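# Park the bicycle in the floor rack

## Task

Get the bicycle into the floor rack so that one of its wheels sits in the slot near the slot's closed end, with the kickstand raised completely. When you finish, the bike must be motionless and touched by nothing except the rack: no wall, furniture or loose item may be in contact with it. The rack is loose on the floor, so it can be shoved. The robot must not topple or be left leaning, or the task counts as failed.

## Robot and tools

ROBOT. TidyBot++: a base 0.54 m long, 0.50 m wide and 0.38 m tall on four powered casters, carrying one seven-joint arm with a two-finger gripper. The shoulder sits 0.12 m ahead of the base centre and 0.68 m above the floor. Upper arm 0.42 m, forearm 0.31 m, wrist to hand point 0.31 m. Cameras: base_camera (644x364) on the base, and wrist_camera (644x476, fisheye), which looks along the hand. The arm starts folded with the hand pointing down, reaching about 0.08 m beyond the base front.

FRAMES. Base frame: origin on the floor below the base centre, x forward, y left, z up, metres. The odometry frame is the base frame as it was at scene start. base_odometry gives x, y and heading (rad, left positive, -3.142 to 3.142) from wheel turns only, so slip shows up as travel and drift builds over many moves. base_tilt is in degrees, positive when the robot leans forward or right.

move. One action per call; its parts start together.
- base: an object with any of translate_m (forward +, -2 to 2 m), strafe_m (left +, -2 to 2 m), rotate_rad (counter-clockwise from above +, -6.3 to 6.3 rad). These are offsets from where the base last reported itself, measured along its axes at the moment the command starts, not a pose.
- joints: absolute angles in rad, keyed by name. joint_1_rad any angle (whole arm about vertical; positive is clockwise from above, the opposite of rotate_rad). joint_2_rad -2.249 to 2.249 (shoulder; 0 is straight up, positive leans forward). joint_3_rad any angle. joint_4_rad -2.579 to 2.579 (elbow; 0 straight, negative bends forward when joint_3 is 3.14). joint_5_rad any angle. joint_6_rad -2.099 to 2.099 (wrist; negative bends the hand forward). joint_7_rad any angle (hand roll; positive counter-clockwise from above when pointing down). gripper_pos 0 (open) to 1 (closed); finger gap about 85 x (1 - gripper_pos) mm. Unbounded joints take the short way round, so step by less than half a turn.
- target: a single list of 7 numbers [x, y, z, qw, qx, qy, qz], an absolute hand pose in the base frame, metres plus quaternion, in the same form as the hand_pose line. The hand point is midway between the finger pads; the hand's z axis runs along the fingers and its y axis is the closing direction. With target, joints may only contain gripper_pos.
- speeds: top-speed caps for this action: translate_m and strafe_m 0.05 to 0.5 m/s, rotate_rad 0.1 to 1.57 rad/s. If translating and strafing together, give the cap under just one key.
- cameras: list of base_camera, wrist_camera or all; [] for no images.
- blocking: true (default) returns when everything has settled; false returns after about 0.5 s while motion continues.
A move with no action just reports state and images. Unknown keys make the call invalid; out-of-range values get it refused.

wait: seconds 0 to 10, plus cameras; returns state early if all motion ends. stop: brakes everything still moving (braked parts read "stopped" and may keep pressing). zoom_image: camera plus region [x0, y0, x1, y1] in pixels from the top-left, at most 504 by 504. finished_scene: scene number; ends the scene irreversibly, so the bike must already be parked and stay so without help.

RESULTS. The "move" line reads "done" or the worst status. base_status, joint_status and hand_status give "done", "moving", "off_target" (resting away from target, possibly still pushing), "not_followed", "contact_stop", "time_out", "torque_fault" or "limit_stop_at_motor_heat". Base "done" only means the wheels turned enough; a blocked base can stop short and still say done. hand_pose is the measured hand pose; hand_target is where the joint targets would put it. "joint command not followed" / "pose unreachable" mean a safety check held back the arm (self-collision shows "cause:"). motor_effort is percent of maximum, peak in brackets. on_its_own lists uncommanded behaviour. "pictures" names the image order. Watch Motor temperatures, MOTOR HOT and ARM HIT. Once a refused call, a contact_stop, time_out or torque fault appears, the remaining move, wait and finished_scene calls in that reply are skipped.

HAND TIPS. Most target moves land within about 3 cm; to correct, shift your last target by (wanted position minus hand_pose). To hold still, resend hand_target, not hand_pose. Unreachable poses let the arm roam up to 10 s then time out. Loads make the arm sag; low, forward, close-in poses go badly. For joint moves, correct each joint by its last command plus (wanted minus read).

AVOID. Tipping: don't drive or turn while the raised arm snags something, don't pull sideways hard on a raised hand, don't swing a stretched arm sideways; back off to right a lean. Torque faults (joint_1-4 above 104.5 N m, joint_5-7 above 51.3 N m) freeze the arm for 10 s. Motor heat from holding loads or straining against unreachable poses; 75 °C causes a stop. Don't drop or release moving parts, slam, hit hard, push very hard, or over-squeeze a part still resting on something. The rack slides, so don't ram it; random tugs may act on what you hold.

Each tool is called after ">>>" by a JSON object that holds its "api" and its "payload".

## Session

>>> {"api": "move", "payload": {"joints": {"joint_1_rad":0,"joint_2_rad":-0.187,"joint_3_rad":3.14,"joint_4_rad":-1.885,"joint_5_rad":0,"joint_6_rad":-1.0,"joint_7_rad":1.57}}}

Scene clock: 1.87 s.
Motor temperatures (°C): [24 28 23 27 34 38 31]
move: done
base_odometry: x=+0.000 y=+0.000 heading=+0.000
base_tilt: forward=+0.3 right=+0.0
base_status: not commanded
joint_positions: joint_1_rad=+0.011 joint_2_rad=-0.210 joint_3_rad=+3.156 joint_4_rad=-1.896 joint_5_rad=-0.047 joint_6_rad=-0.936 joint_7_rad=+1.581 gripper_pos=+0.000
joint_status: all done
motor_effort: joint_1_rad=+1(1) joint_2_rad=-11(11) joint_3_rad=+0(1) joint_4_rad=+20(20) joint_5_rad=+1(1) joint_6_rad=+4(4) joint_7_rad=+1(2)
hand_pose: x=+0.4985 y=+0.0034 z=+0.7870 quat_wxyz=(-0.019, +0.966, -0.016, +0.257) (m; base frame)
hand_target: x=+0.4862 y=+0.0020 z=+0.7742 quat_wxyz=(+0.000, +0.976, +0.000, +0.220) (m; base frame)
hand_status: not commanded
pictures: base_camera, wrist_camera
camera_calibration:
wrist_camera: T_world_to_cam=[[-0.0283991, -0.993834, -0.107181, 0.111954], [-0.874912, 0.0765718, -0.478191, 0.861877], [0.483449, 0.0801937, -0.871691, 0.579318], [0, 0, 0, 1]] pos_world=[0.477175, -0.00118955, 0.929127]

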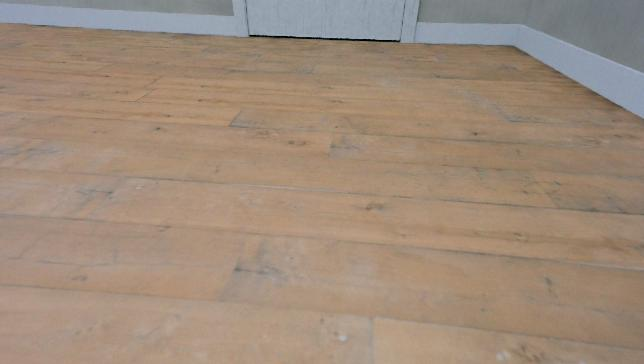

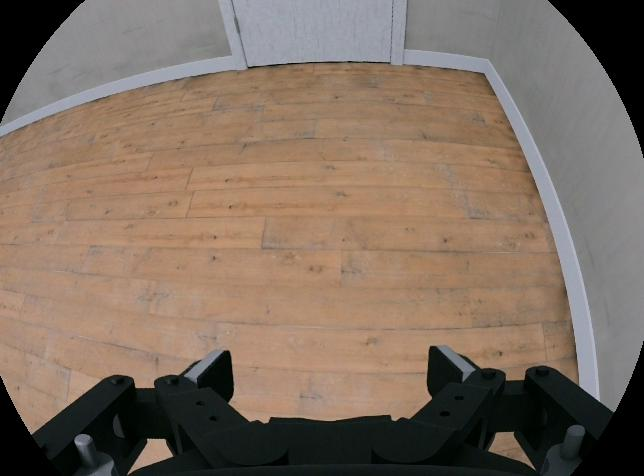

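>>> {"api": "move", "payload": {"base": {"rotate_rad":1.4}}}

>>> {"api": "move", "payload": {"base": {"rotate_rad":1.4}}}

>>> {"api": "move", "payload": {"base": {"rotate_rad":1.4}}}

Scene clock: 4.17 s.
Motor temperatures (°C): [24 28 23 27 34 38 31]
move: done
base_odometry: x=+0.000 y=+0.000 heading=+1.399
base_tilt: forward=+0.2 right=+0.0
base_status: done
joint_positions: joint_1_rad=+0.006 joint_2_rad=-0.203 joint_3_rad=+3.153 joint_4_rad=-1.895 joint_5_rad=-0.043 joint_6_rad=-0.937 joint_7_rad=+1.581 gripper_pos=+0.000
joint_status: not commanded
motor_effort: joint_1_rad=+1(2) joint_2_rad=-11(13) joint_3_rad=+0(2) joint_4_rad=+20(20) joint_5_rad=+0(2) joint_6_rad=+4(5) joint_7_rad=+1(1)
hand_pose: x=+0.4992 y=+0.0051 z=+0.7848 quat_wxyz=(-0.018, +0.967, -0.012, +0.254) (m; base frame)
hand_target: x=+0.4862 y=+0.0020 z=+0.7742 quat_wxyz=(+0.000, +0.976, +0.000, +0.220) (m; base frame)
hand_status: not commanded
pictures: base_camera, wrist_camera
camera_calibration:
wrist_camera: T_world_to_cam=[[-0.0213132, -0.994543, -0.102124, 0.105921], [-0.878608, 0.0673747, -0.472768, 0.858958], [0.477069, 0.0796509, -0.875249, 0.582834], [0, 0, 0, 1]] pos_world=[0.478893, 0.0010481, 0.92703]

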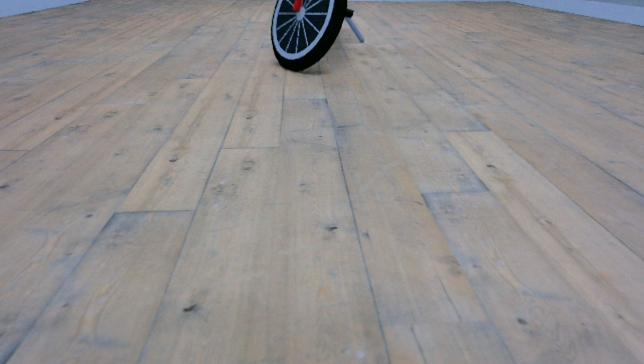

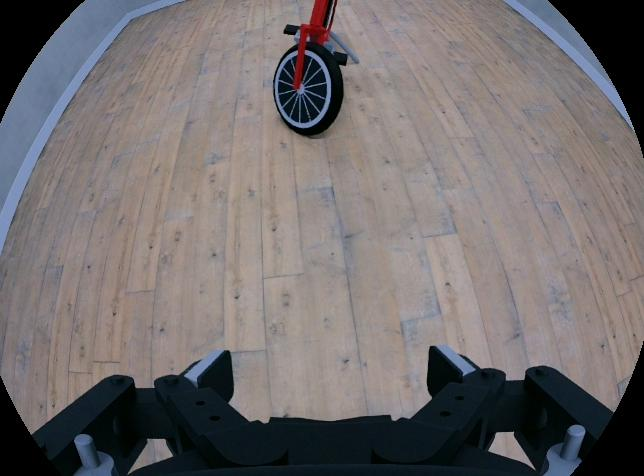

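Scene clock: 6.33 s.
Motor temperatures (°C): [24 28 23 27 34 38 31]
move: done
base_odometry: x=+0.000 y=+0.000 heading=+2.799
base_tilt: forward=+0.2 right=-0.1
base_status: done
joint_positions: joint_1_rad=+0.004 joint_2_rad=-0.202 joint_3_rad=+3.152 joint_4_rad=-1.895 joint_5_rad=-0.041 joint_6_rad=-0.937 joint_7_rad=+1.581 gripper_pos=+0.000
joint_status: not commanded
motor_effort: joint_1_rad=+1(2) joint_2_rad=-11(13) joint_3_rad=+0(2) joint_4_rad=+20(20) joint_5_rad=+1(2) joint_6_rad=+4(4) joint_7_rad=+1(1)
hand_pose: x=+0.4993 y=+0.0061 z=+0.7846 quat_wxyz=(-0.017, +0.967, -0.010, +0.253) (m; base frame)
hand_target: x=+0.4862 y=+0.0020 z=+0.7742 quat_wxyz=(+0.000, +0.976, +0.000, +0.220) (m; base frame)
hand_status: not commanded
pictures: base_camera, wrist_camera
camera_calibration:
wrist_camera: T_world_to_cam=[[-0.0175351, -0.99482, -0.100127, 0.103441], [-0.879155, 0.0630374, -0.472348, 0.858853], [0.476213, 0.0797446, -0.875707, 0.583377], [0, 0, 0, 1]] pos_world=[0.479068, 0.00224438, 0.926902]

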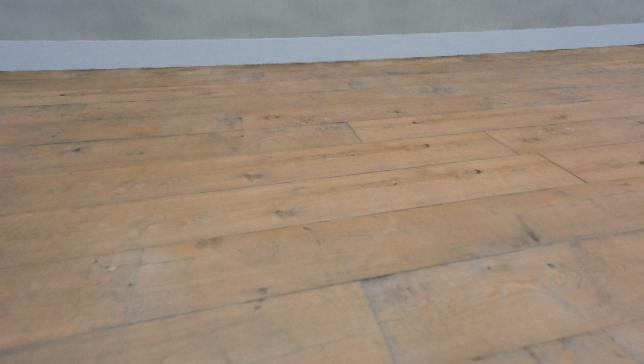

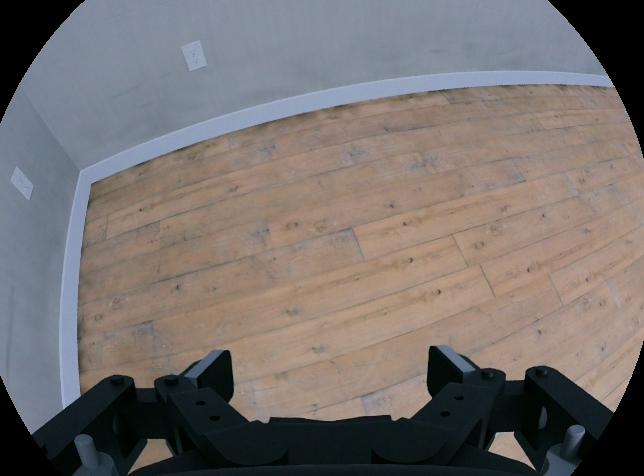

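Scene clock: 8.50 s.
Motor temperatures (°C): [24 28 23 27 34 38 31]
move: done
base_odometry: x=+0.000 y=+0.000 heading=-2.085
base_tilt: forward=+0.2 right=+0.0
base_status: done
joint_positions: joint_1_rad=+0.003 joint_2_rad=-0.202 joint_3_rad=+3.151 joint_4_rad=-1.895 joint_5_rad=-0.040 joint_6_rad=-0.937 joint_7_rad=+1.581 gripper_pos=+0.000
joint_status: not commanded
motor_effort: joint_1_rad=+1(2) joint_2_rad=-11(13) joint_3_rad=+0(2) joint_4_rad=+19(20) joint_5_rad=+0(2) joint_6_rad=+5(5) joint_7_rad=+1(1)
hand_pose: x=+0.4993 y=+0.0068 z=+0.7845 quat_wxyz=(-0.017, +0.967, -0.008, +0.253) (m; base frame)
hand_target: x=+0.4862 y=+0.0020 z=+0.7742 quat_wxyz=(+0.000, +0.976, +0.000, +0.220) (m; base frame)
hand_status: not commanded
pictures: base_camera, wrist_camera
camera_calibration:
wrist_camera: T_world_to_cam=[[-0.0151185, -0.994991, -0.0988177, 0.10183], [-0.879498, 0.0602478, -0.472074, 0.85876], [0.475663, 0.0797728, -0.876003, 0.58373], [0, 0, 0, 1]] pos_world=[0.479158, 0.00301571, 0.92681]

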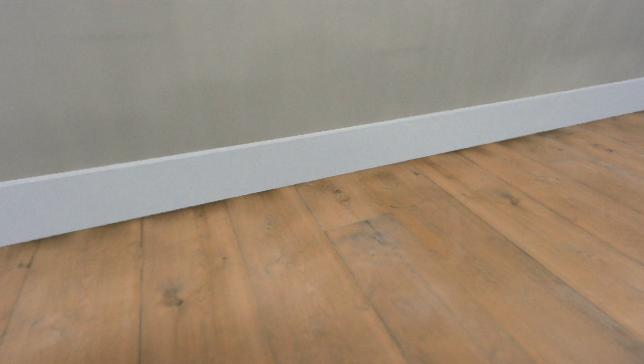

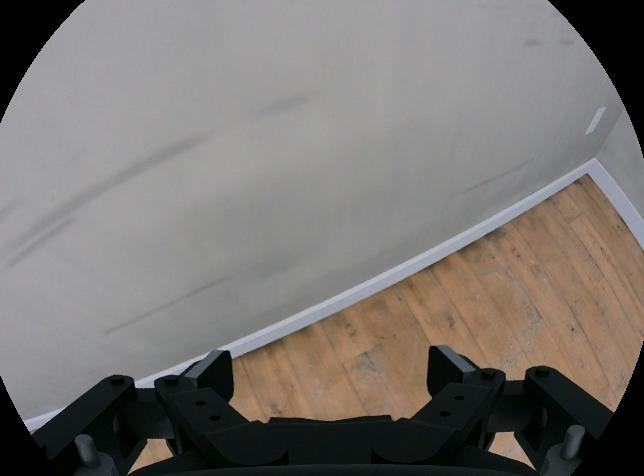

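>>> {"api": "move", "payload": {"base": {"rotate_rad":-2.8}, "joints": {"joint_6_rad":-0.6}, "cameras": []}}

>>> {"api": "move", "payload": {"base": {"translate_m":0.4}}}

Scene clock: 11.83 s.
Motor temperatures (°C): [24 28 23 27 34 38 31]
move: done
base_odometry: x=+0.000 y=+0.000 heading=+1.399
base_tilt: forward=+0.2 right=+0.0
base_status: done
joint_positions: joint_1_rad=+0.000 joint_2_rad=-0.200 joint_3_rad=+3.147 joint_4_rad=-1.884 joint_5_rad=-0.039 joint_6_rad=-0.638 joint_7_rad=+1.581 gripper_pos=+0.000
joint_status: all done
motor_effort: joint_1_rad=+1(2) joint_2_rad=-12(14) joint_3_rad=+0(2) joint_4_rad=+21(22) joint_5_rad=+1(2) joint_6_rad=+6(7) joint_7_rad=+1(1)
hand_pose: x=+0.5754 y=+0.0057 z=+0.8460 quat_wxyz=(-0.014, +0.917, -0.008, +0.398) (m; base frame)
hand_target: x=+0.5851 y=+0.0021 z=+0.8484 quat_wxyz=(+0.000, +0.912, +0.000, +0.409) (m; base frame)
hand_status: not commanded
pictures: none
No camera images: "cameras" was empty.

Scene clock: 13.97 s.
Motor temperatures (°C): [24 28 23 27 34 38 31]
move: done
base_odometry: x=+0.069 y=+0.394 heading=+1.398
base_tilt: forward=+0.2 right=+0.0
base_status: done
joint_positions: joint_1_rad=+0.000 joint_2_rad=-0.190 joint_3_rad=+3.147 joint_4_rad=-1.884 joint_5_rad=-0.039 joint_6_rad=-0.638 joint_7_rad=+1.581 gripper_pos=+0.000
joint_status: not commanded
motor_effort: joint_1_rad=+1(1) joint_2_rad=-13(15) joint_3_rad=+0(1) joint_4_rad=+21(22) joint_5_rad=+1(2) joint_6_rad=+6(7) joint_7_rad=+1(1)
hand_pose: x=+0.5768 y=+0.0057 z=+0.8418 quat_wxyz=(-0.014, +0.919, -0.008, +0.394) (m; base frame)
hand_target: x=+0.5851 y=+0.0021 z=+0.8484 quat_wxyz=(+0.000, +0.912, +0.000, +0.409) (m; base frame)
hand_status: not commanded
pictures: base_camera, wrist_camera
camera_calibration:
wrist_camera: T_world_to_cam=[[0.00753115, -0.995512, -0.0943345, 0.0908158], [-0.701753, 0.0619442, -0.709722, 1.05159], [0.71238, 0.0715446, -0.698137, 0.310916], [0, 0, 0, 1]] pos_world=[0.515779, 0.0030242, 0.971963]

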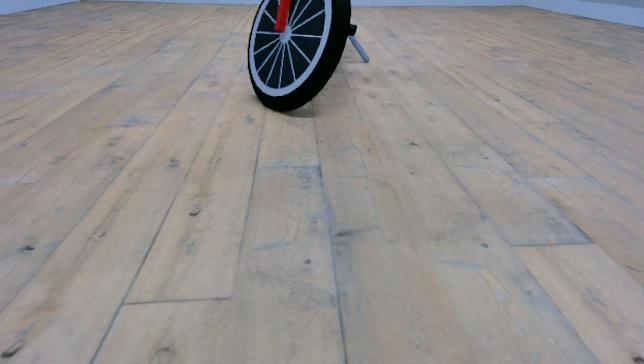

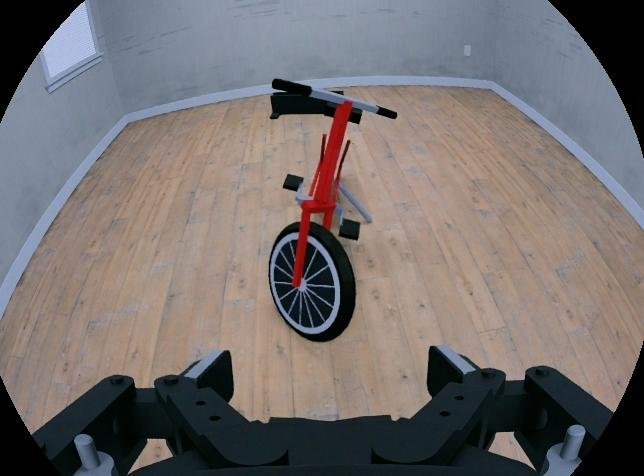

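>>> {"api": "move", "payload": {"base": {"strafe_m":-0.85}, "cameras": []}}

>>> {"api": "move", "payload": {"base": {"translate_m":0.9}}}

>>> {"api": "move", "payload": {"base": {"rotate_rad":0.8}}}

Scene clock: 17.30 s.
Motor temperatures (°C): [24 28 23 27 34 38 31]
move: done
base_odometry: x=+0.906 y=+0.248 heading=+1.399
base_tilt: forward=+0.2 right=+0.0
base_status: done
joint_positions: joint_1_rad=+0.000 joint_2_rad=-0.190 joint_3_rad=+3.147 joint_4_rad=-1.884 joint_5_rad=-0.039 joint_6_rad=-0.638 joint_7_rad=+1.581 gripper_pos=+0.000
joint_status: not commanded
motor_effort: joint_1_rad=+1(2) joint_2_rad=-13(14) joint_3_rad=+0(2) joint_4_rad=+21(21) joint_5_rad=+1(2) joint_6_rad=+6(7) joint_7_rad=+1(1)
hand_pose: x=+0.5768 y=+0.0057 z=+0.8418 quat_wxyz=(-0.014, +0.919, -0.008, +0.394) (m; base frame)
hand_target: x=+0.5851 y=+0.0021 z=+0.8484 quat_wxyz=(+0.000, +0.912, +0.000, +0.409) (m; base frame)
hand_status: not commanded
pictures: none
No camera images: "cameras" was empty.

Scene clock: 20.43 s.
Motor temperatures (°C): [24 28 23 27 34 38 31]
move: done
base_odometry: x=+1.060 y=+1.135 heading=+1.398
base_tilt: forward=+0.2 right=+0.0
base_status: done
joint_positions: joint_1_rad=+0.000 joint_2_rad=-0.190 joint_3_rad=+3.147 joint_4_rad=-1.884 joint_5_rad=-0.039 joint_6_rad=-0.638 joint_7_rad=+1.581 gripper_pos=+0.000
joint_status: not commanded
motor_effort: joint_1_rad=+1(1) joint_2_rad=-13(15) joint_3_rad=+0(1) joint_4_rad=+21(22) joint_5_rad=+1(2) joint_6_rad=+6(7) joint_7_rad=+1(1)
hand_pose: x=+0.5769 y=+0.0057 z=+0.8416 quat_wxyz=(-0.014, +0.919, -0.008, +0.394) (m; base frame)
hand_target: x=+0.5851 y=+0.0021 z=+0.8484 quat_wxyz=(+0.000, +0.912, +0.000, +0.409) (m; base frame)
hand_status: not commanded
pictures: base_camera, wrist_camera
camera_calibration:
wrist_camera: T_world_to_cam=[[0.0074868, -0.995512, -0.0943381, 0.0908236], [-0.702087, 0.0619443, -0.709392, 1.0514], [0.712052, 0.0715446, -0.698472, 0.311183], [0, 0, 0, 1]] pos_world=[0.515916, 0.00302418, 0.971776]

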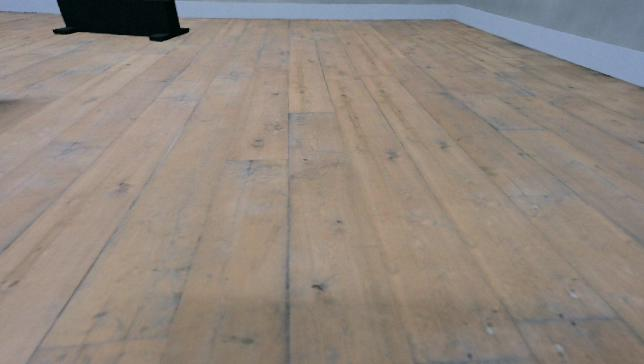

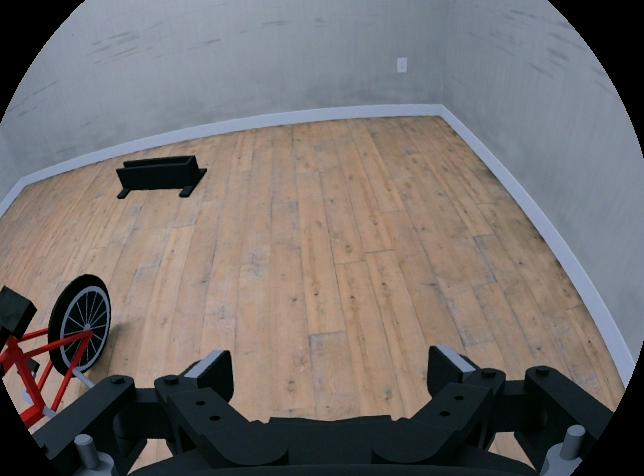

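Scene clock: 22.13 s.
Motor temperatures (°C): [24 28 23 27 34 38 31]
move: done
base_odometry: x=+1.060 y=+1.135 heading=+2.198
base_tilt: forward=+0.2 right=+0.0
base_status: done
joint_positions: joint_1_rad=-0.001 joint_2_rad=-0.190 joint_3_rad=+3.146 joint_4_rad=-1.884 joint_5_rad=-0.039 joint_6_rad=-0.638 joint_7_rad=+1.581 gripper_pos=+0.000
joint_status: not commanded
motor_effort: joint_1_rad=+1(3) joint_2_rad=-13(14) joint_3_rad=+0(2) joint_4_rad=+21(21) joint_5_rad=+1(2) joint_6_rad=+6(6) joint_7_rad=+1(1)
hand_pose: x=+0.5769 y=+0.0067 z=+0.8416 quat_wxyz=(-0.015, +0.919, -0.007, +0.394) (m; base frame)
hand_target: x=+0.5851 y=+0.0021 z=+0.8484 quat_wxyz=(+0.000, +0.912, +0.000, +0.409) (m; base frame)
hand_status: not commanded
pictures: base_camera, wrist_camera
camera_calibration:
wrist_camera: T_world_to_cam=[[0.00956791, -0.99553, -0.0939643, 0.0902481], [-0.702215, 0.06021, -0.709414, 1.05143], [0.7119, 0.0727707, -0.6985, 0.311233], [0, 0, 0, 1]] pos_world=[0.515897, 0.00388971, 0.971772]

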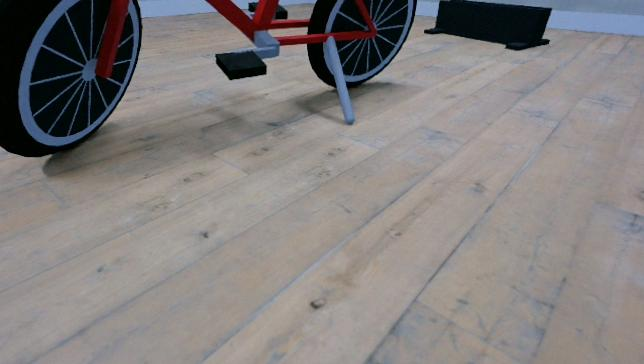

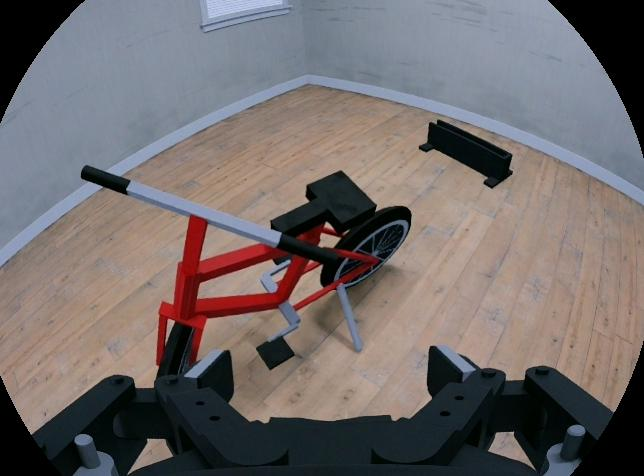

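>>> {"api": "move", "payload": {"base": {"translate_m":1.104,"strafe_m":-0.948,"rotate_rad":0.2}}}

>>> {"api": "zoom_image", "payload": {"camera": "base_camera", "region": [150, 0, 644, 300]}}

Scene clock: 27.70 s.
Motor temperatures (°C): [24 28 23 27 34 38 31]
move: done
base_odometry: x=+1.180 y=+2.586 heading=+2.399
base_tilt: forward=+0.2 right=+0.0
base_status: done
joint_positions: joint_1_rad=-0.002 joint_2_rad=-0.190 joint_3_rad=+3.145 joint_4_rad=-1.884 joint_5_rad=-0.039 joint_6_rad=-0.638 joint_7_rad=+1.581 gripper_pos=+0.000
joint_status: not commanded
motor_effort: joint_1_rad=+1(3) joint_2_rad=-12(15) joint_3_rad=+0(3) joint_4_rad=+21(22) joint_5_rad=+0(2) joint_6_rad=+6(7) joint_7_rad=+1(1)
hand_pose: x=+0.5769 y=+0.0076 z=+0.8416 quat_wxyz=(-0.015, +0.919, -0.006, +0.394) (m; base frame)
hand_target: x=+0.5851 y=+0.0021 z=+0.8484 quat_wxyz=(+0.000, +0.912, +0.000, +0.409) (m; base frame)
hand_status: not commanded
pictures: base_camera, wrist_camera
camera_calibration:
wrist_camera: T_world_to_cam=[[0.0115753, -0.995535, -0.0936773, 0.0897892], [-0.702314, 0.0585916, -0.709452, 1.05145], [0.711773, 0.0740029, -0.6985, 0.311258], [0, 0, 0, 1]] pos_world=[0.515865, 0.00474798, 0.97178]

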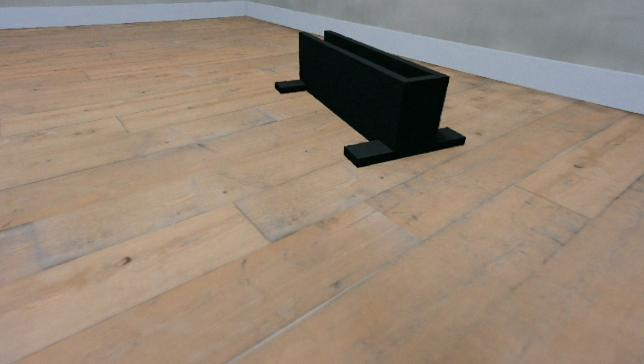

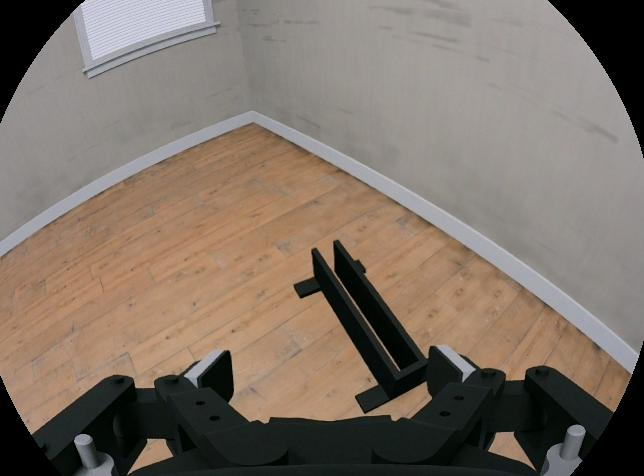

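Scaled by 1.020.

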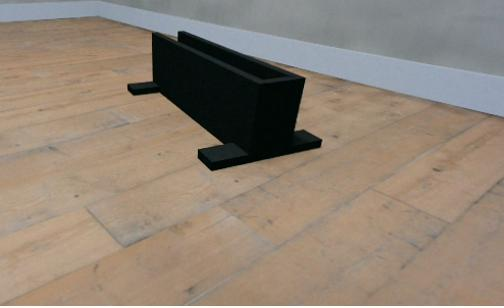

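>>> {"api": "move", "payload": {"base": {"translate_m":0.38}, "joints": {"joint_6_rad":-1.1}}}

Scene clock: 30.23 s.
Motor temperatures (°C): [24 28 23 27 34 38 31]
move: done
base_odometry: x=+0.900 y=+2.843 heading=+2.398
base_tilt: forward=+0.2 right=+0.0
base_status: done
joint_positions: joint_1_rad=-0.002 joint_2_rad=-0.183 joint_3_rad=+3.145 joint_4_rad=-1.886 joint_5_rad=-0.039 joint_6_rad=-1.053 joint_7_rad=+1.581 gripper_pos=+0.000
joint_status: all done
motor_effort: joint_1_rad=+1(1) joint_2_rad=-11(14) joint_3_rad=+0(1) joint_4_rad=+19(21) joint_5_rad=+1(2) joint_6_rad=+3(6) joint_7_rad=+1(1)
hand_pose: x=+0.4714 y=+0.0112 z=+0.7661 quat_wxyz=(-0.018, +0.981, -0.002, +0.192) (m; base frame)
hand_target: x=+0.4574 y=+0.0019 z=+0.7622 quat_wxyz=(+0.000, +0.985, +0.000, +0.171) (m; base frame)
hand_status: not commanded
pictures: base_camera, wrist_camera
camera_calibration:
wrist_camera: T_world_to_cam=[[-0.0126857, -0.995272, -0.096294, 0.100921], [-0.93237, 0.0465688, -0.358494, 0.763286], [0.361283, 0.0852339, -0.928552, 0.674614], [0, 0, 0, 1]] pos_world=[0.469219, 0.00739826, 0.909766]

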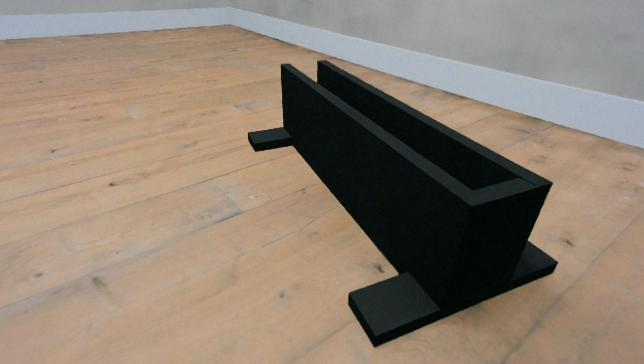

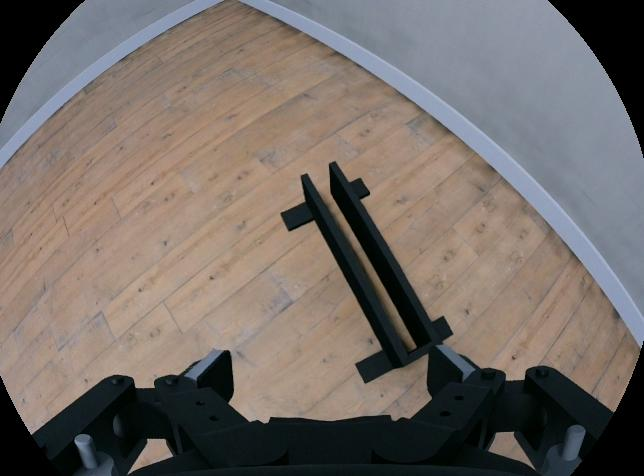

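>>> {"api": "move", "payload": {"target": [0.675,-0.035,0.32,0,0.9755,0.2198,0], "joints": {"gripper_pos":0.4}}}

>>> {"api": "zoom_image", "payload": {"camera": "wrist_camera", "region": [150, 80, 550, 440]}}

Scene clock: 33.23 s.
Motor temperatures (°C): [24 28 23 27 34 38 31]
move: off_target
base_odometry: x=+0.900 y=+2.843 heading=+2.398
base_tilt: forward=+0.2 right=+0.0
base_status: not commanded
joint_positions: joint_1_rad=+0.096 joint_2_rad=+1.056 joint_3_rad=+3.084 joint_4_rad=-1.442 joint_5_rad=+0.078 joint_6_rad=-0.712 joint_7_rad=+1.943 gripper_pos=+0.400
joint_status: all done
motor_effort: joint_1_rad=+1(1) joint_2_rad=-42(44) joint_3_rad=-1(2) joint_4_rad=+10(19) joint_5_rad=+1(2) joint_6_rad=-1(4) joint_7_rad=+1(1)
hand_pose: x=+0.6518 y=-0.0327 z=+0.3278 quat_wxyz=(-0.008, +0.983, +0.182, -0.032) (m; base frame)
hand_target: x=+0.6750 y=-0.0350 z=+0.3200 quat_wxyz=(+0.000, +0.976, +0.220, +0.000) (m; base frame)
hand_status: off_target (0.025 m and 5.8 deg from the pose sent, 0.493 m and 33.8 deg at the start)
pictures: base_camera, wrist_camera
camera_calibration:
wrist_camera: T_world_to_cam=[[0.319436, -0.944595, -0.0755063, -0.204327], [-0.942383, -0.325021, 0.0792205, 0.627358], [-0.0993724, 0.0458499, -0.993993, 0.526615], [0, 0, 0, 1]] pos_world=[0.708812, -0.0132466, 0.458324]

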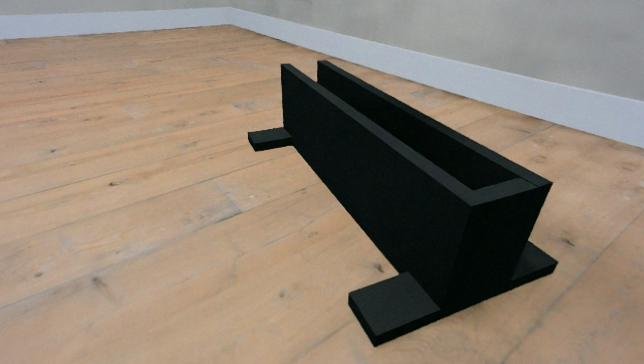

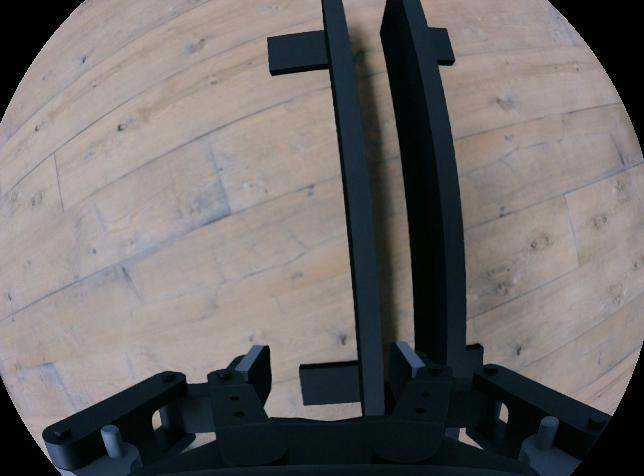

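Scaled by 1.260.

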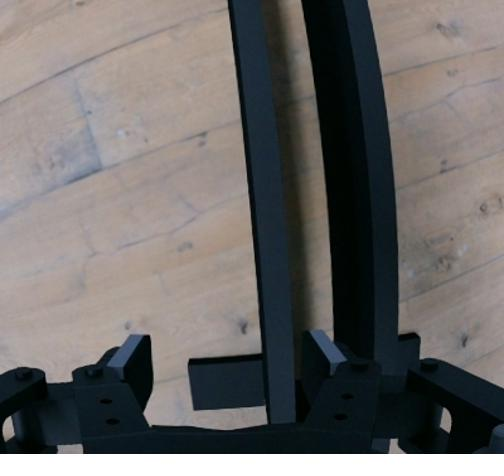

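>>> {"api": "move", "payload": {"target": [0.709,-0.039,0.22,0,0.967,0.2546,0]}}

>>> {"api": "zoom_image", "payload": {"camera": "wrist_camera", "region": [150, 80, 550, 440]}}

Scene clock: 35.30 s.
Motor temperatures (°C): [24 28 23 27 34 38 31]
move: off_target
base_odometry: x=+0.900 y=+2.843 heading=+2.398
base_tilt: forward=+0.3 right=+0.0
base_status: not commanded
joint_positions: joint_1_rad=+0.096 joint_2_rad=+1.313 joint_3_rad=+3.082 joint_4_rad=-1.209 joint_5_rad=+0.097 joint_6_rad=-0.693 joint_7_rad=+2.018 gripper_pos=+0.400
joint_status: not commanded
motor_effort: joint_1_rad=+1(1) joint_2_rad=-46(49) joint_3_rad=-2(2) joint_4_rad=+10(11) joint_5_rad=+1(2) joint_6_rad=-1(1) joint_7_rad=+1(1)
hand_pose: x=+0.6852 y=-0.0372 z=+0.2238 quat_wxyz=(-0.008, +0.975, +0.220, -0.034) (m; base frame)
hand_target: x=+0.7090 y=-0.0390 z=+0.2200 quat_wxyz=(+0.000, +0.967, +0.255, +0.000) (m; base frame)
hand_status: off_target (0.024 m and 5.7 deg from the pose sent, 0.122 m and 9.3 deg at the start)
pictures: base_camera, wrist_camera
camera_calibration:
wrist_camera: T_world_to_cam=[[0.391552, -0.916701, -0.0796686, -0.274568], [-0.913934, -0.397496, 0.0819912, 0.642752], [-0.106829, 0.040708, -0.993444, 0.431596], [0, 0, 0, 1]] pos_world=[0.741048, -0.013775, 0.354192]

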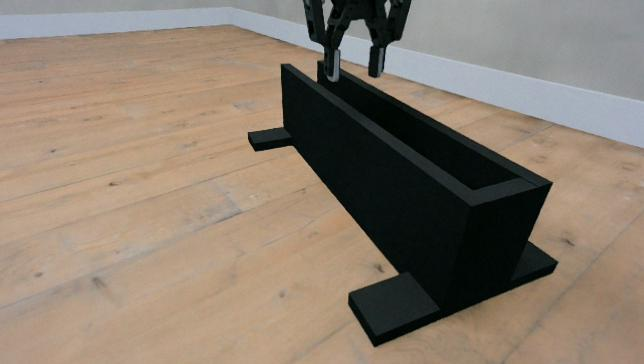

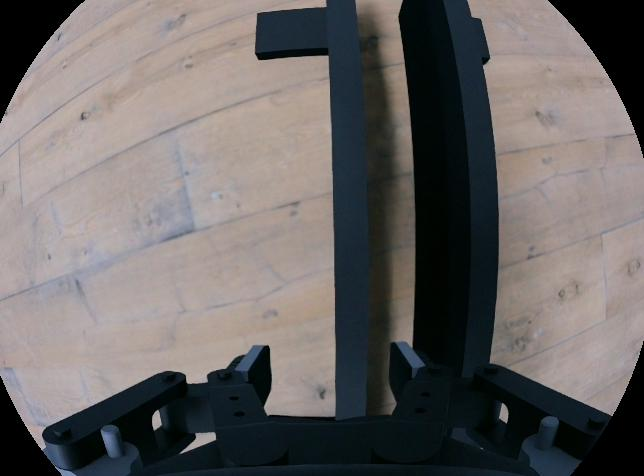

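Scaled by 1.260.

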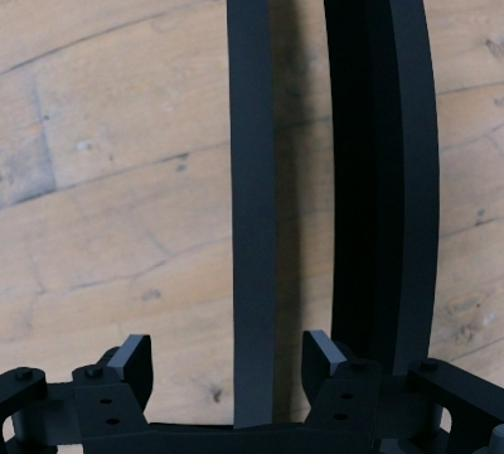

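>>> {"api": "move", "payload": {"target": [0.712, -0.048, 0.16, 0, 0.967, 0.2546, 0], "cameras": ["wrist_camera","base_camera"]}}

Scene clock: 37.67 s.
Motor temperatures (°C): [24 28 23 27 34 38 31]
move: off_target
base_odometry: x=+0.900 y=+2.843 heading=+2.398
base_tilt: forward=+0.3 right=+0.0
base_status: not commanded
joint_positions: joint_1_rad=+0.106 joint_2_rad=+1.445 joint_3_rad=+3.082 joint_4_rad=-1.098 joint_5_rad=+0.100 joint_6_rad=-0.665 joint_7_rad=+2.036 gripper_pos=+0.400
joint_status: not commanded
motor_effort: joint_1_rad=+1(1) joint_2_rad=-46(49) joint_3_rad=-2(2) joint_4_rad=+10(11) joint_5_rad=+1(2) joint_6_rad=-1(1) joint_7_rad=+1(1)
hand_pose: x=+0.6921 y=-0.0443 z=+0.1654 quat_wxyz=(-0.009, +0.974, +0.222, -0.031) (m; base frame)
hand_target: x=+0.7120 y=-0.0480 z=+0.1600 quat_wxyz=(+0.000, +0.967, +0.255, +0.000) (m; base frame)
hand_status: off_target (0.021 m and 5.3 deg from the pose sent, 0.070 m and 5.7 deg at the start)
pictures: base_camera, wrist_camera
camera_calibration:
wrist_camera: T_world_to_cam=[[0.395604, -0.915006, -0.0791313, -0.291249], [-0.91293, -0.401184, 0.0749056, 0.651356], [-0.100285, 0.0426083, -0.994046, 0.370291], [0, 0, 0, 1]] pos_world=[0.746996, -0.0209586, 0.296249]

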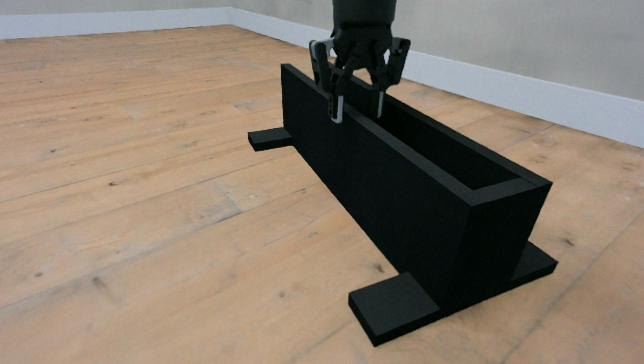

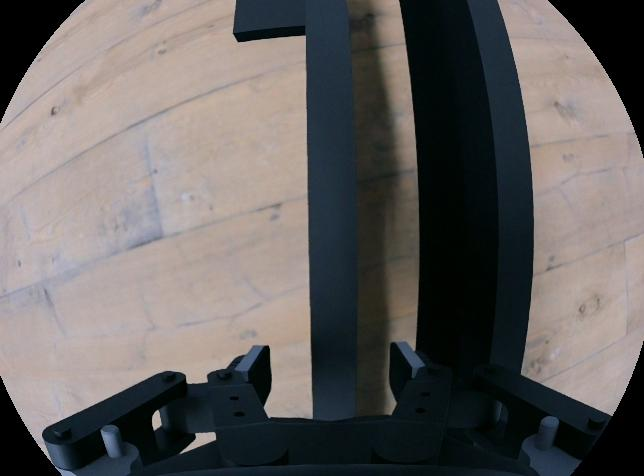

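>>> {"api": "move", "payload": {"target": [0.712, -0.048, 0.108, 0, 0.967, 0.2546, 0], "cameras": ["wrist_camera","base_camera"]}}

>>> {"api": "move", "payload": {"joints": {"gripper_pos": 0.95}, "cameras": ["wrist_camera","base_camera"]}}

>>> {"api": "move", "payload": {"target": [0.712, -0.048, 0.19, 0, 0.967, 0.2546, 0], "cameras": ["wrist_camera","base_camera"]}}

Scene clock: 39.10 s.
Motor temperatures (°C): [24 28 23 27 34 38 31]
move: off_target
base_odometry: x=+0.900 y=+2.843 heading=+2.398
base_tilt: forward=+0.3 right=+0.0
base_status: not commanded
joint_positions: joint_1_rad=+0.106 joint_2_rad=+1.562 joint_3_rad=+3.082 joint_4_rad=-0.989 joint_5_rad=+0.100 joint_6_rad=-0.653 joint_7_rad=+2.042 gripper_pos=+0.400
joint_status: not commanded
motor_effort: joint_1_rad=+1(1) joint_2_rad=-46(50) joint_3_rad=-2(2) joint_4_rad=+10(11) joint_5_rad=+1(2) joint_6_rad=-1(1) joint_7_rad=+1(1)
hand_pose: x=+0.6942 y=-0.0450 z=+0.1146 quat_wxyz=(-0.009, +0.974, +0.222, -0.029) (m; base frame)
hand_target: x=+0.7120 y=-0.0480 z=+0.1080 quat_wxyz=(+0.000, +0.967, +0.255, +0.000) (m; base frame)
hand_status: off_target (0.019 m and 5.1 deg from the pose sent, 0.061 m and 5.3 deg at the start)
pictures: base_camera, wrist_camera
camera_calibration:
wrist_camera: T_world_to_cam=[[0.395986, -0.914836, -0.0791789, -0.296953], [-0.913136, -0.401405, 0.0711075, 0.657392], [-0.0968345, 0.0441435, -0.994321, 0.317678], [0, 0, 0, 1]] pos_world=[0.74864, -0.0218061, 0.245616]

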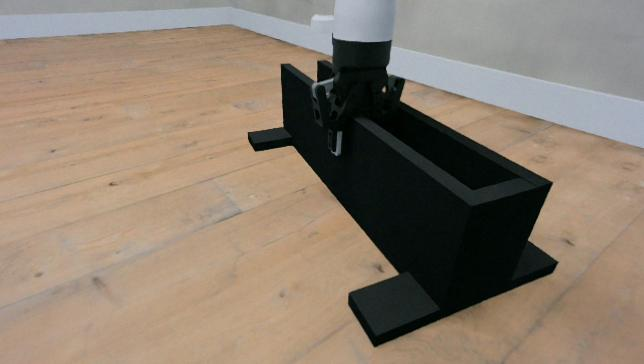

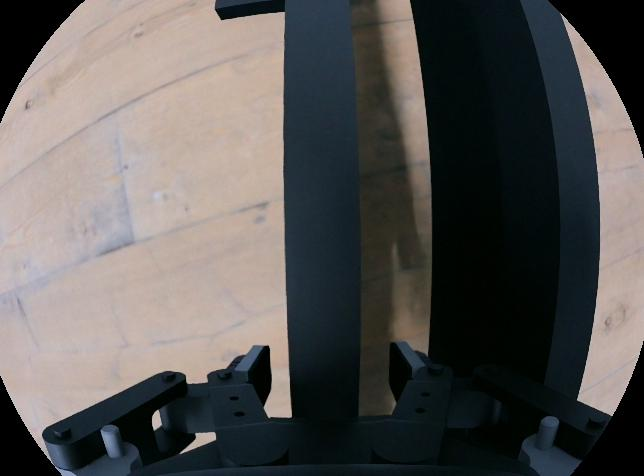

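Scene clock: 39.93 s.
Motor temperatures (°C): [24 28 23 27 34 38 31]
move: off_target
base_odometry: x=+0.900 y=+2.843 heading=+2.398
base_tilt: forward=+0.3 right=+0.0
base_status: not commanded
joint_positions: joint_1_rad=+0.106 joint_2_rad=+1.561 joint_3_rad=+3.082 joint_4_rad=-0.989 joint_5_rad=+0.105 joint_6_rad=-0.653 joint_7_rad=+2.043 gripper_pos=+0.807
joint_status: gripper_pos off_target (ended at +0.807, target +0.950)
motor_effort: joint_1_rad=+3(4) joint_2_rad=-45(47) joint_3_rad=-2(3) joint_4_rad=+10(11) joint_5_rad=+2(2) joint_6_rad=-1(1) joint_7_rad=+2(2)
hand_pose: x=+0.6952 y=-0.0458 z=+0.1154 quat_wxyz=(-0.008, +0.974, +0.225, -0.028) (m; base frame)
hand_target: x=+0.7120 y=-0.0480 z=+0.1080 quat_wxyz=(+0.000, +0.967, +0.255, +0.000) (m; base frame)
hand_status: not commanded
pictures: base_camera, wrist_camera
camera_calibration:
wrist_camera: T_world_to_cam=[[0.400223, -0.913253, -0.0760897, -0.301204], [-0.911462, -0.405308, 0.0704521, 0.656629], [-0.0951803, 0.0411563, -0.994609, 0.31733], [0, 0, 0, 1]] pos_world=[0.749244, -0.021999, 0.24644]

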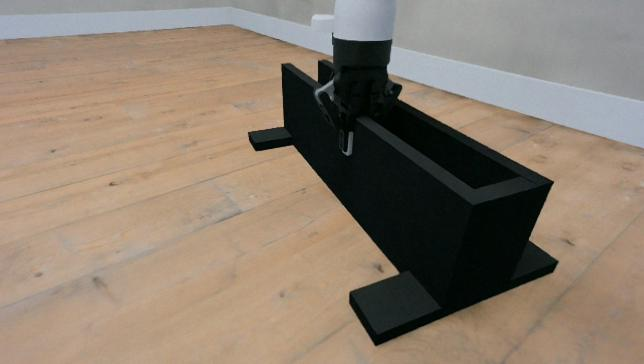

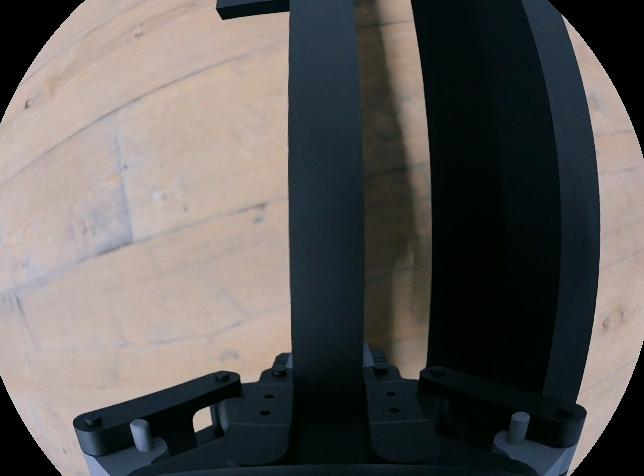

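Scene clock: 41.13 s.
Motor temperatures (°C): [24 28 23 27 34 38 31]
move: off_target
base_odometry: x=+0.900 y=+2.843 heading=+2.398
base_tilt: forward=+0.3 right=+0.0
base_status: not commanded
joint_positions: joint_1_rad=+0.112 joint_2_rad=+1.465 joint_3_rad=+3.079 joint_4_rad=-1.141 joint_5_rad=+0.107 joint_6_rad=-0.644 joint_7_rad=+2.045 gripper_pos=+0.809
joint_status: not commanded
motor_effort: joint_1_rad=+1(3) joint_2_rad=-58(58) joint_3_rad=-2(4) joint_4_rad=+12(13) joint_5_rad=+1(2) joint_6_rad=-1(4) joint_7_rad=+1(2)
hand_pose: x=+0.6638 y=-0.0429 z=+0.1479 quat_wxyz=(-0.016, +0.972, +0.228, -0.050) (m; base frame)
hand_target: x=+0.7120 y=-0.0480 z=+0.1900 quat_wxyz=(+0.000, +0.967, +0.255, +0.000) (m; base frame)
hand_status: off_target (0.064 m and 6.7 deg from the pose sent, 0.077 m and 4.9 deg at the start)
pictures: base_camera, wrist_camera
camera_calibration:
wrist_camera: T_world_to_cam=[[0.403391, -0.909403, -0.101304, -0.281737], [-0.90412, -0.413175, 0.108875, 0.616034], [-0.140867, 0.0476721, -0.98888, 0.376306], [0, 0, 0, 1]] pos_world=[0.723628, -0.0196215, 0.27651]

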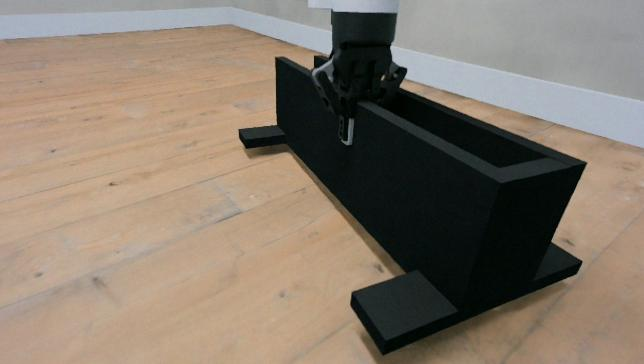

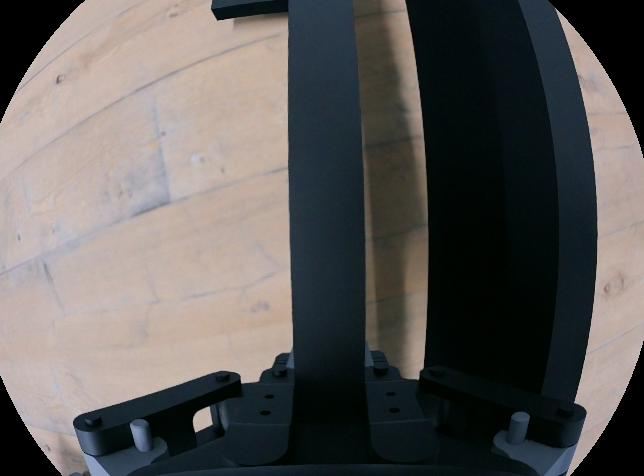

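>>> {"api": "move", "payload": {"target": [0.695, -0.035, 0.205, 0, 0.9063, 0.4226, 0], "cameras": ["base_camera"]}}

>>> {"api": "move", "payload": {"target": [0.675, -0.02, 0.205, 0, 0.8192, 0.5736, 0], "base": {"rotate_rad": 0.24}, "speeds": {"rotate_rad": 0.3}, "cameras": ["base_camera"]}}

>>> {"api": "move", "payload": {"target": [0.65, -0.01, 0.205, 0.010, 0.6626, 0.7485, 0.039], "base": {"rotate_rad": 0.237}, "speeds": {"rotate_rad": 0.3}, "cameras": ["base_camera","wrist_camera"]}}

Scene clock: 42.80 s.
Motor temperatures (°C): [24 28 23 27 34 38 31]
move: off_target
base_odometry: x=+0.900 y=+2.843 heading=+2.398
base_tilt: forward=+0.2 right=+0.0
base_status: not commanded
joint_positions: joint_1_rad=+0.128 joint_2_rad=+1.413 joint_3_rad=+3.014 joint_4_rad=-1.245 joint_5_rad=+0.226 joint_6_rad=-0.635 joint_7_rad=+2.278 gripper_pos=+0.809
joint_status: not commanded
motor_effort: joint_1_rad=+1(2) joint_2_rad=-55(57) joint_3_rad=-3(4) joint_4_rad=+10(12) joint_5_rad=+1(2) joint_6_rad=-2(3) joint_7_rad=+1(1)
hand_pose: x=+0.6377 y=-0.0312 z=+0.1651 quat_wxyz=(-0.029, +0.919, +0.389, -0.062) (m; base frame)
hand_target: x=+0.6950 y=-0.0350 z=+0.2050 quat_wxyz=(+0.000, +0.906, +0.423, +0.000) (m; base frame)
hand_status: off_target (0.070 m and 8.9 deg from the pose sent, 0.066 m and 24.3 deg at the start)
pictures: base_camera

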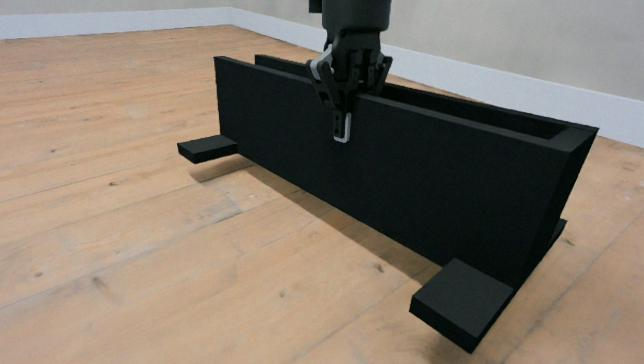

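Scene clock: 44.37 s.
Motor temperatures (°C): [24 28 23 27 34 38 31]
move: off_target
base_odometry: x=+0.900 y=+2.843 heading=+2.638
base_tilt: forward=+0.3 right=+0.0
base_status: done
joint_positions: joint_1_rad=+0.148 joint_2_rad=+1.392 joint_3_rad=+2.948 joint_4_rad=-1.332 joint_5_rad=+0.369 joint_6_rad=-0.590 joint_7_rad=+2.493 gripper_pos=+0.809
joint_status: not commanded
motor_effort: joint_1_rad=+1(6) joint_2_rad=-54(56) joint_3_rad=-5(6) joint_4_rad=+9(11) joint_5_rad=+1(2) joint_6_rad=-2(3) joint_7_rad=+1(2)
hand_pose: x=+0.6197 y=-0.0197 z=+0.1687 quat_wxyz=(-0.038, +0.838, +0.541, -0.056) (m; base frame)
hand_target: x=+0.6750 y=-0.0200 z=+0.2050 quat_wxyz=(+0.000, +0.819, +0.574, +0.000) (m; base frame)
hand_status: off_target (0.066 m and 8.9 deg from the pose sent, 0.056 m and 25.4 deg at the start)
pictures: base_camera

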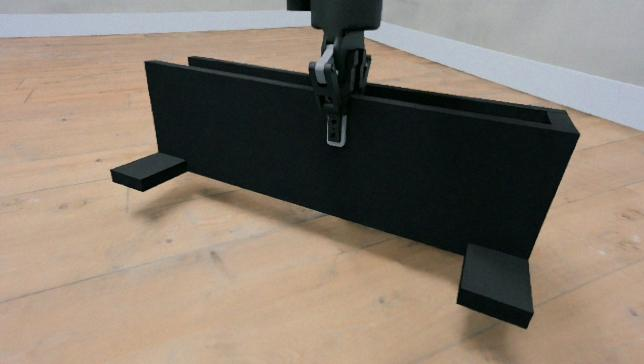

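Scene clock: 46.03 s.
Motor temperatures (°C): [24 28 23 27 34 38 31]
move: off_target
base_odometry: x=+0.900 y=+2.843 heading=+2.875
base_tilt: forward=+0.3 right=+0.0
base_status: done
joint_positions: joint_1_rad=+0.220 joint_2_rad=+1.363 joint_3_rad=+2.871 joint_4_rad=-1.514 joint_5_rad=+0.642 joint_6_rad=-0.430 joint_7_rad=+2.724 gripper_pos=+0.809
joint_status: not commanded
motor_effort: joint_1_rad=+1(6) joint_2_rad=-51(54) joint_3_rad=-7(9) joint_4_rad=+7(10) joint_5_rad=+1(2) joint_6_rad=+0(2) joint_7_rad=+1(1)
hand_pose: x=+0.5938 y=-0.0170 z=+0.1696 quat_wxyz=(-0.035, +0.693, +0.720, -0.017) (m; base frame)
hand_target: x=+0.6500 y=-0.0100 z=+0.2050 quat_wxyz=(+0.010, +0.662, +0.748, +0.039) (m; base frame)
hand_status: off_target (0.067 m and 9.5 deg from the pose sent, 0.048 m and 33.6 deg at the start)
pictures: base_camera, wrist_camera
camera_calibration:
wrist_camera: T_world_to_cam=[[0.992349, 0.00273445, -0.123438, -0.558237], [0.00199247, -0.999979, -0.00613401, 0.0324911], [-0.123452, 0.00584113, -0.992333, 0.376267], [0, 0, 0, 1]] pos_world=[0.600352, 0.0318191, 0.304675]

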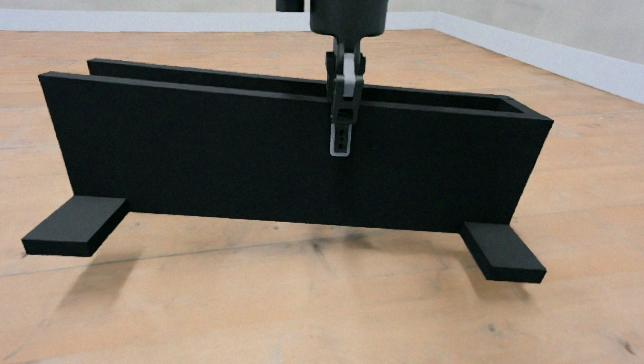

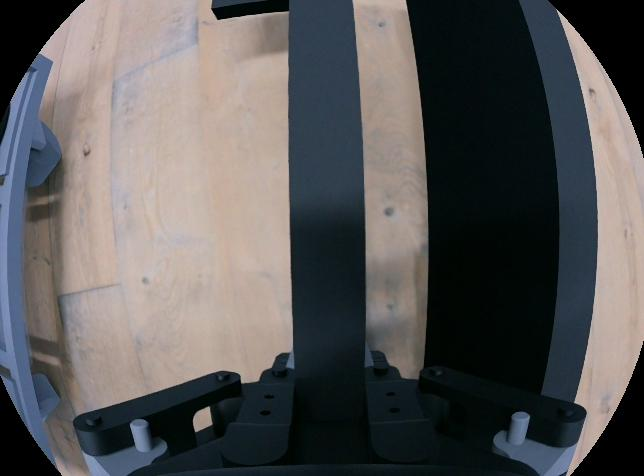

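>>> {"api": "move", "payload": {"base": {"translate_m": -0.32, "strafe_m": 0.05}, "target": [0.65, -0.01, 0.205, 0.010, 0.676, 0.736, 0.039], "speeds": {"translate_m": 0.2}, "cameras": ["base_camera","wrist_camera"]}}

Scene clock: 48.57 s.
Motor temperatures (°C): [24 29 23 27 34 38 31]
move: off_target
base_odometry: x=+1.196 y=+2.711 heading=+2.876
base_tilt: forward=+0.3 right=+0.0
base_status: done
joint_positions: joint_1_rad=+0.220 joint_2_rad=+1.353 joint_3_rad=+2.871 joint_4_rad=-1.526 joint_5_rad=+0.643 joint_6_rad=-0.418 joint_7_rad=+2.723 gripper_pos=+0.809
joint_status: not commanded
motor_effort: joint_1_rad=+1(2) joint_2_rad=-50(53) joint_3_rad=-8(9) joint_4_rad=+7(9) joint_5_rad=+1(2) joint_6_rad=+0(2) joint_7_rad=+1(1)
hand_pose: x=+0.5946 y=-0.0152 z=+0.1731 quat_wxyz=(-0.033, +0.693, +0.720, -0.012) (m; base frame)
hand_target: x=+0.6500 y=-0.0100 z=+0.2050 quat_wxyz=(+0.010, +0.676, +0.736, +0.039) (m; base frame)
hand_status: off_target (0.064 m and 8.1 deg from the pose sent, 0.067 m and 8.6 deg at the start)
pictures: base_camera, wrist_camera
camera_calibration:
wrist_camera: T_world_to_cam=[[0.993346, 0.00490553, -0.11506, -0.560637], [0.00365842, -0.999932, -0.0110475, 0.0342179], [-0.115106, 0.0105531, -0.993297, 0.375107], [0, 0, 0, 1]] pos_world=[0.599959, 0.0330072, 0.308464]

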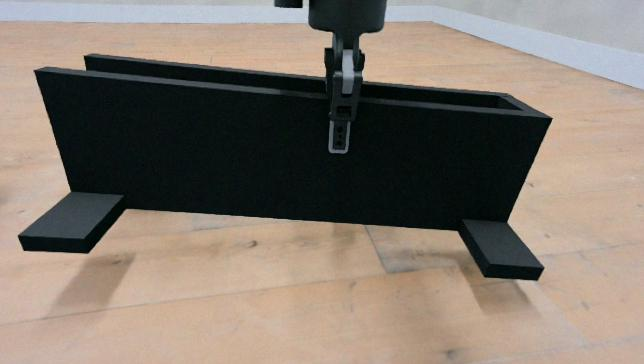

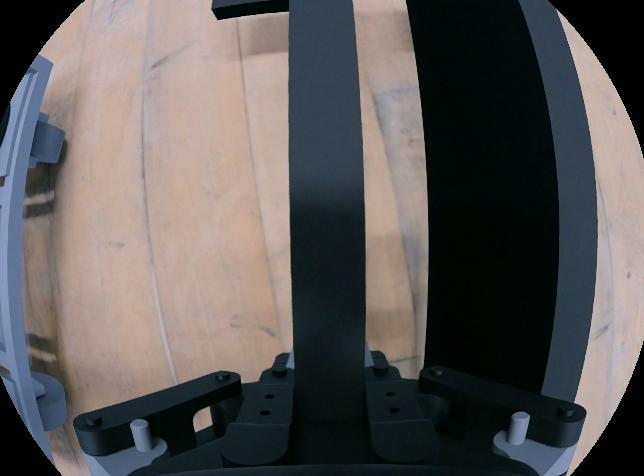

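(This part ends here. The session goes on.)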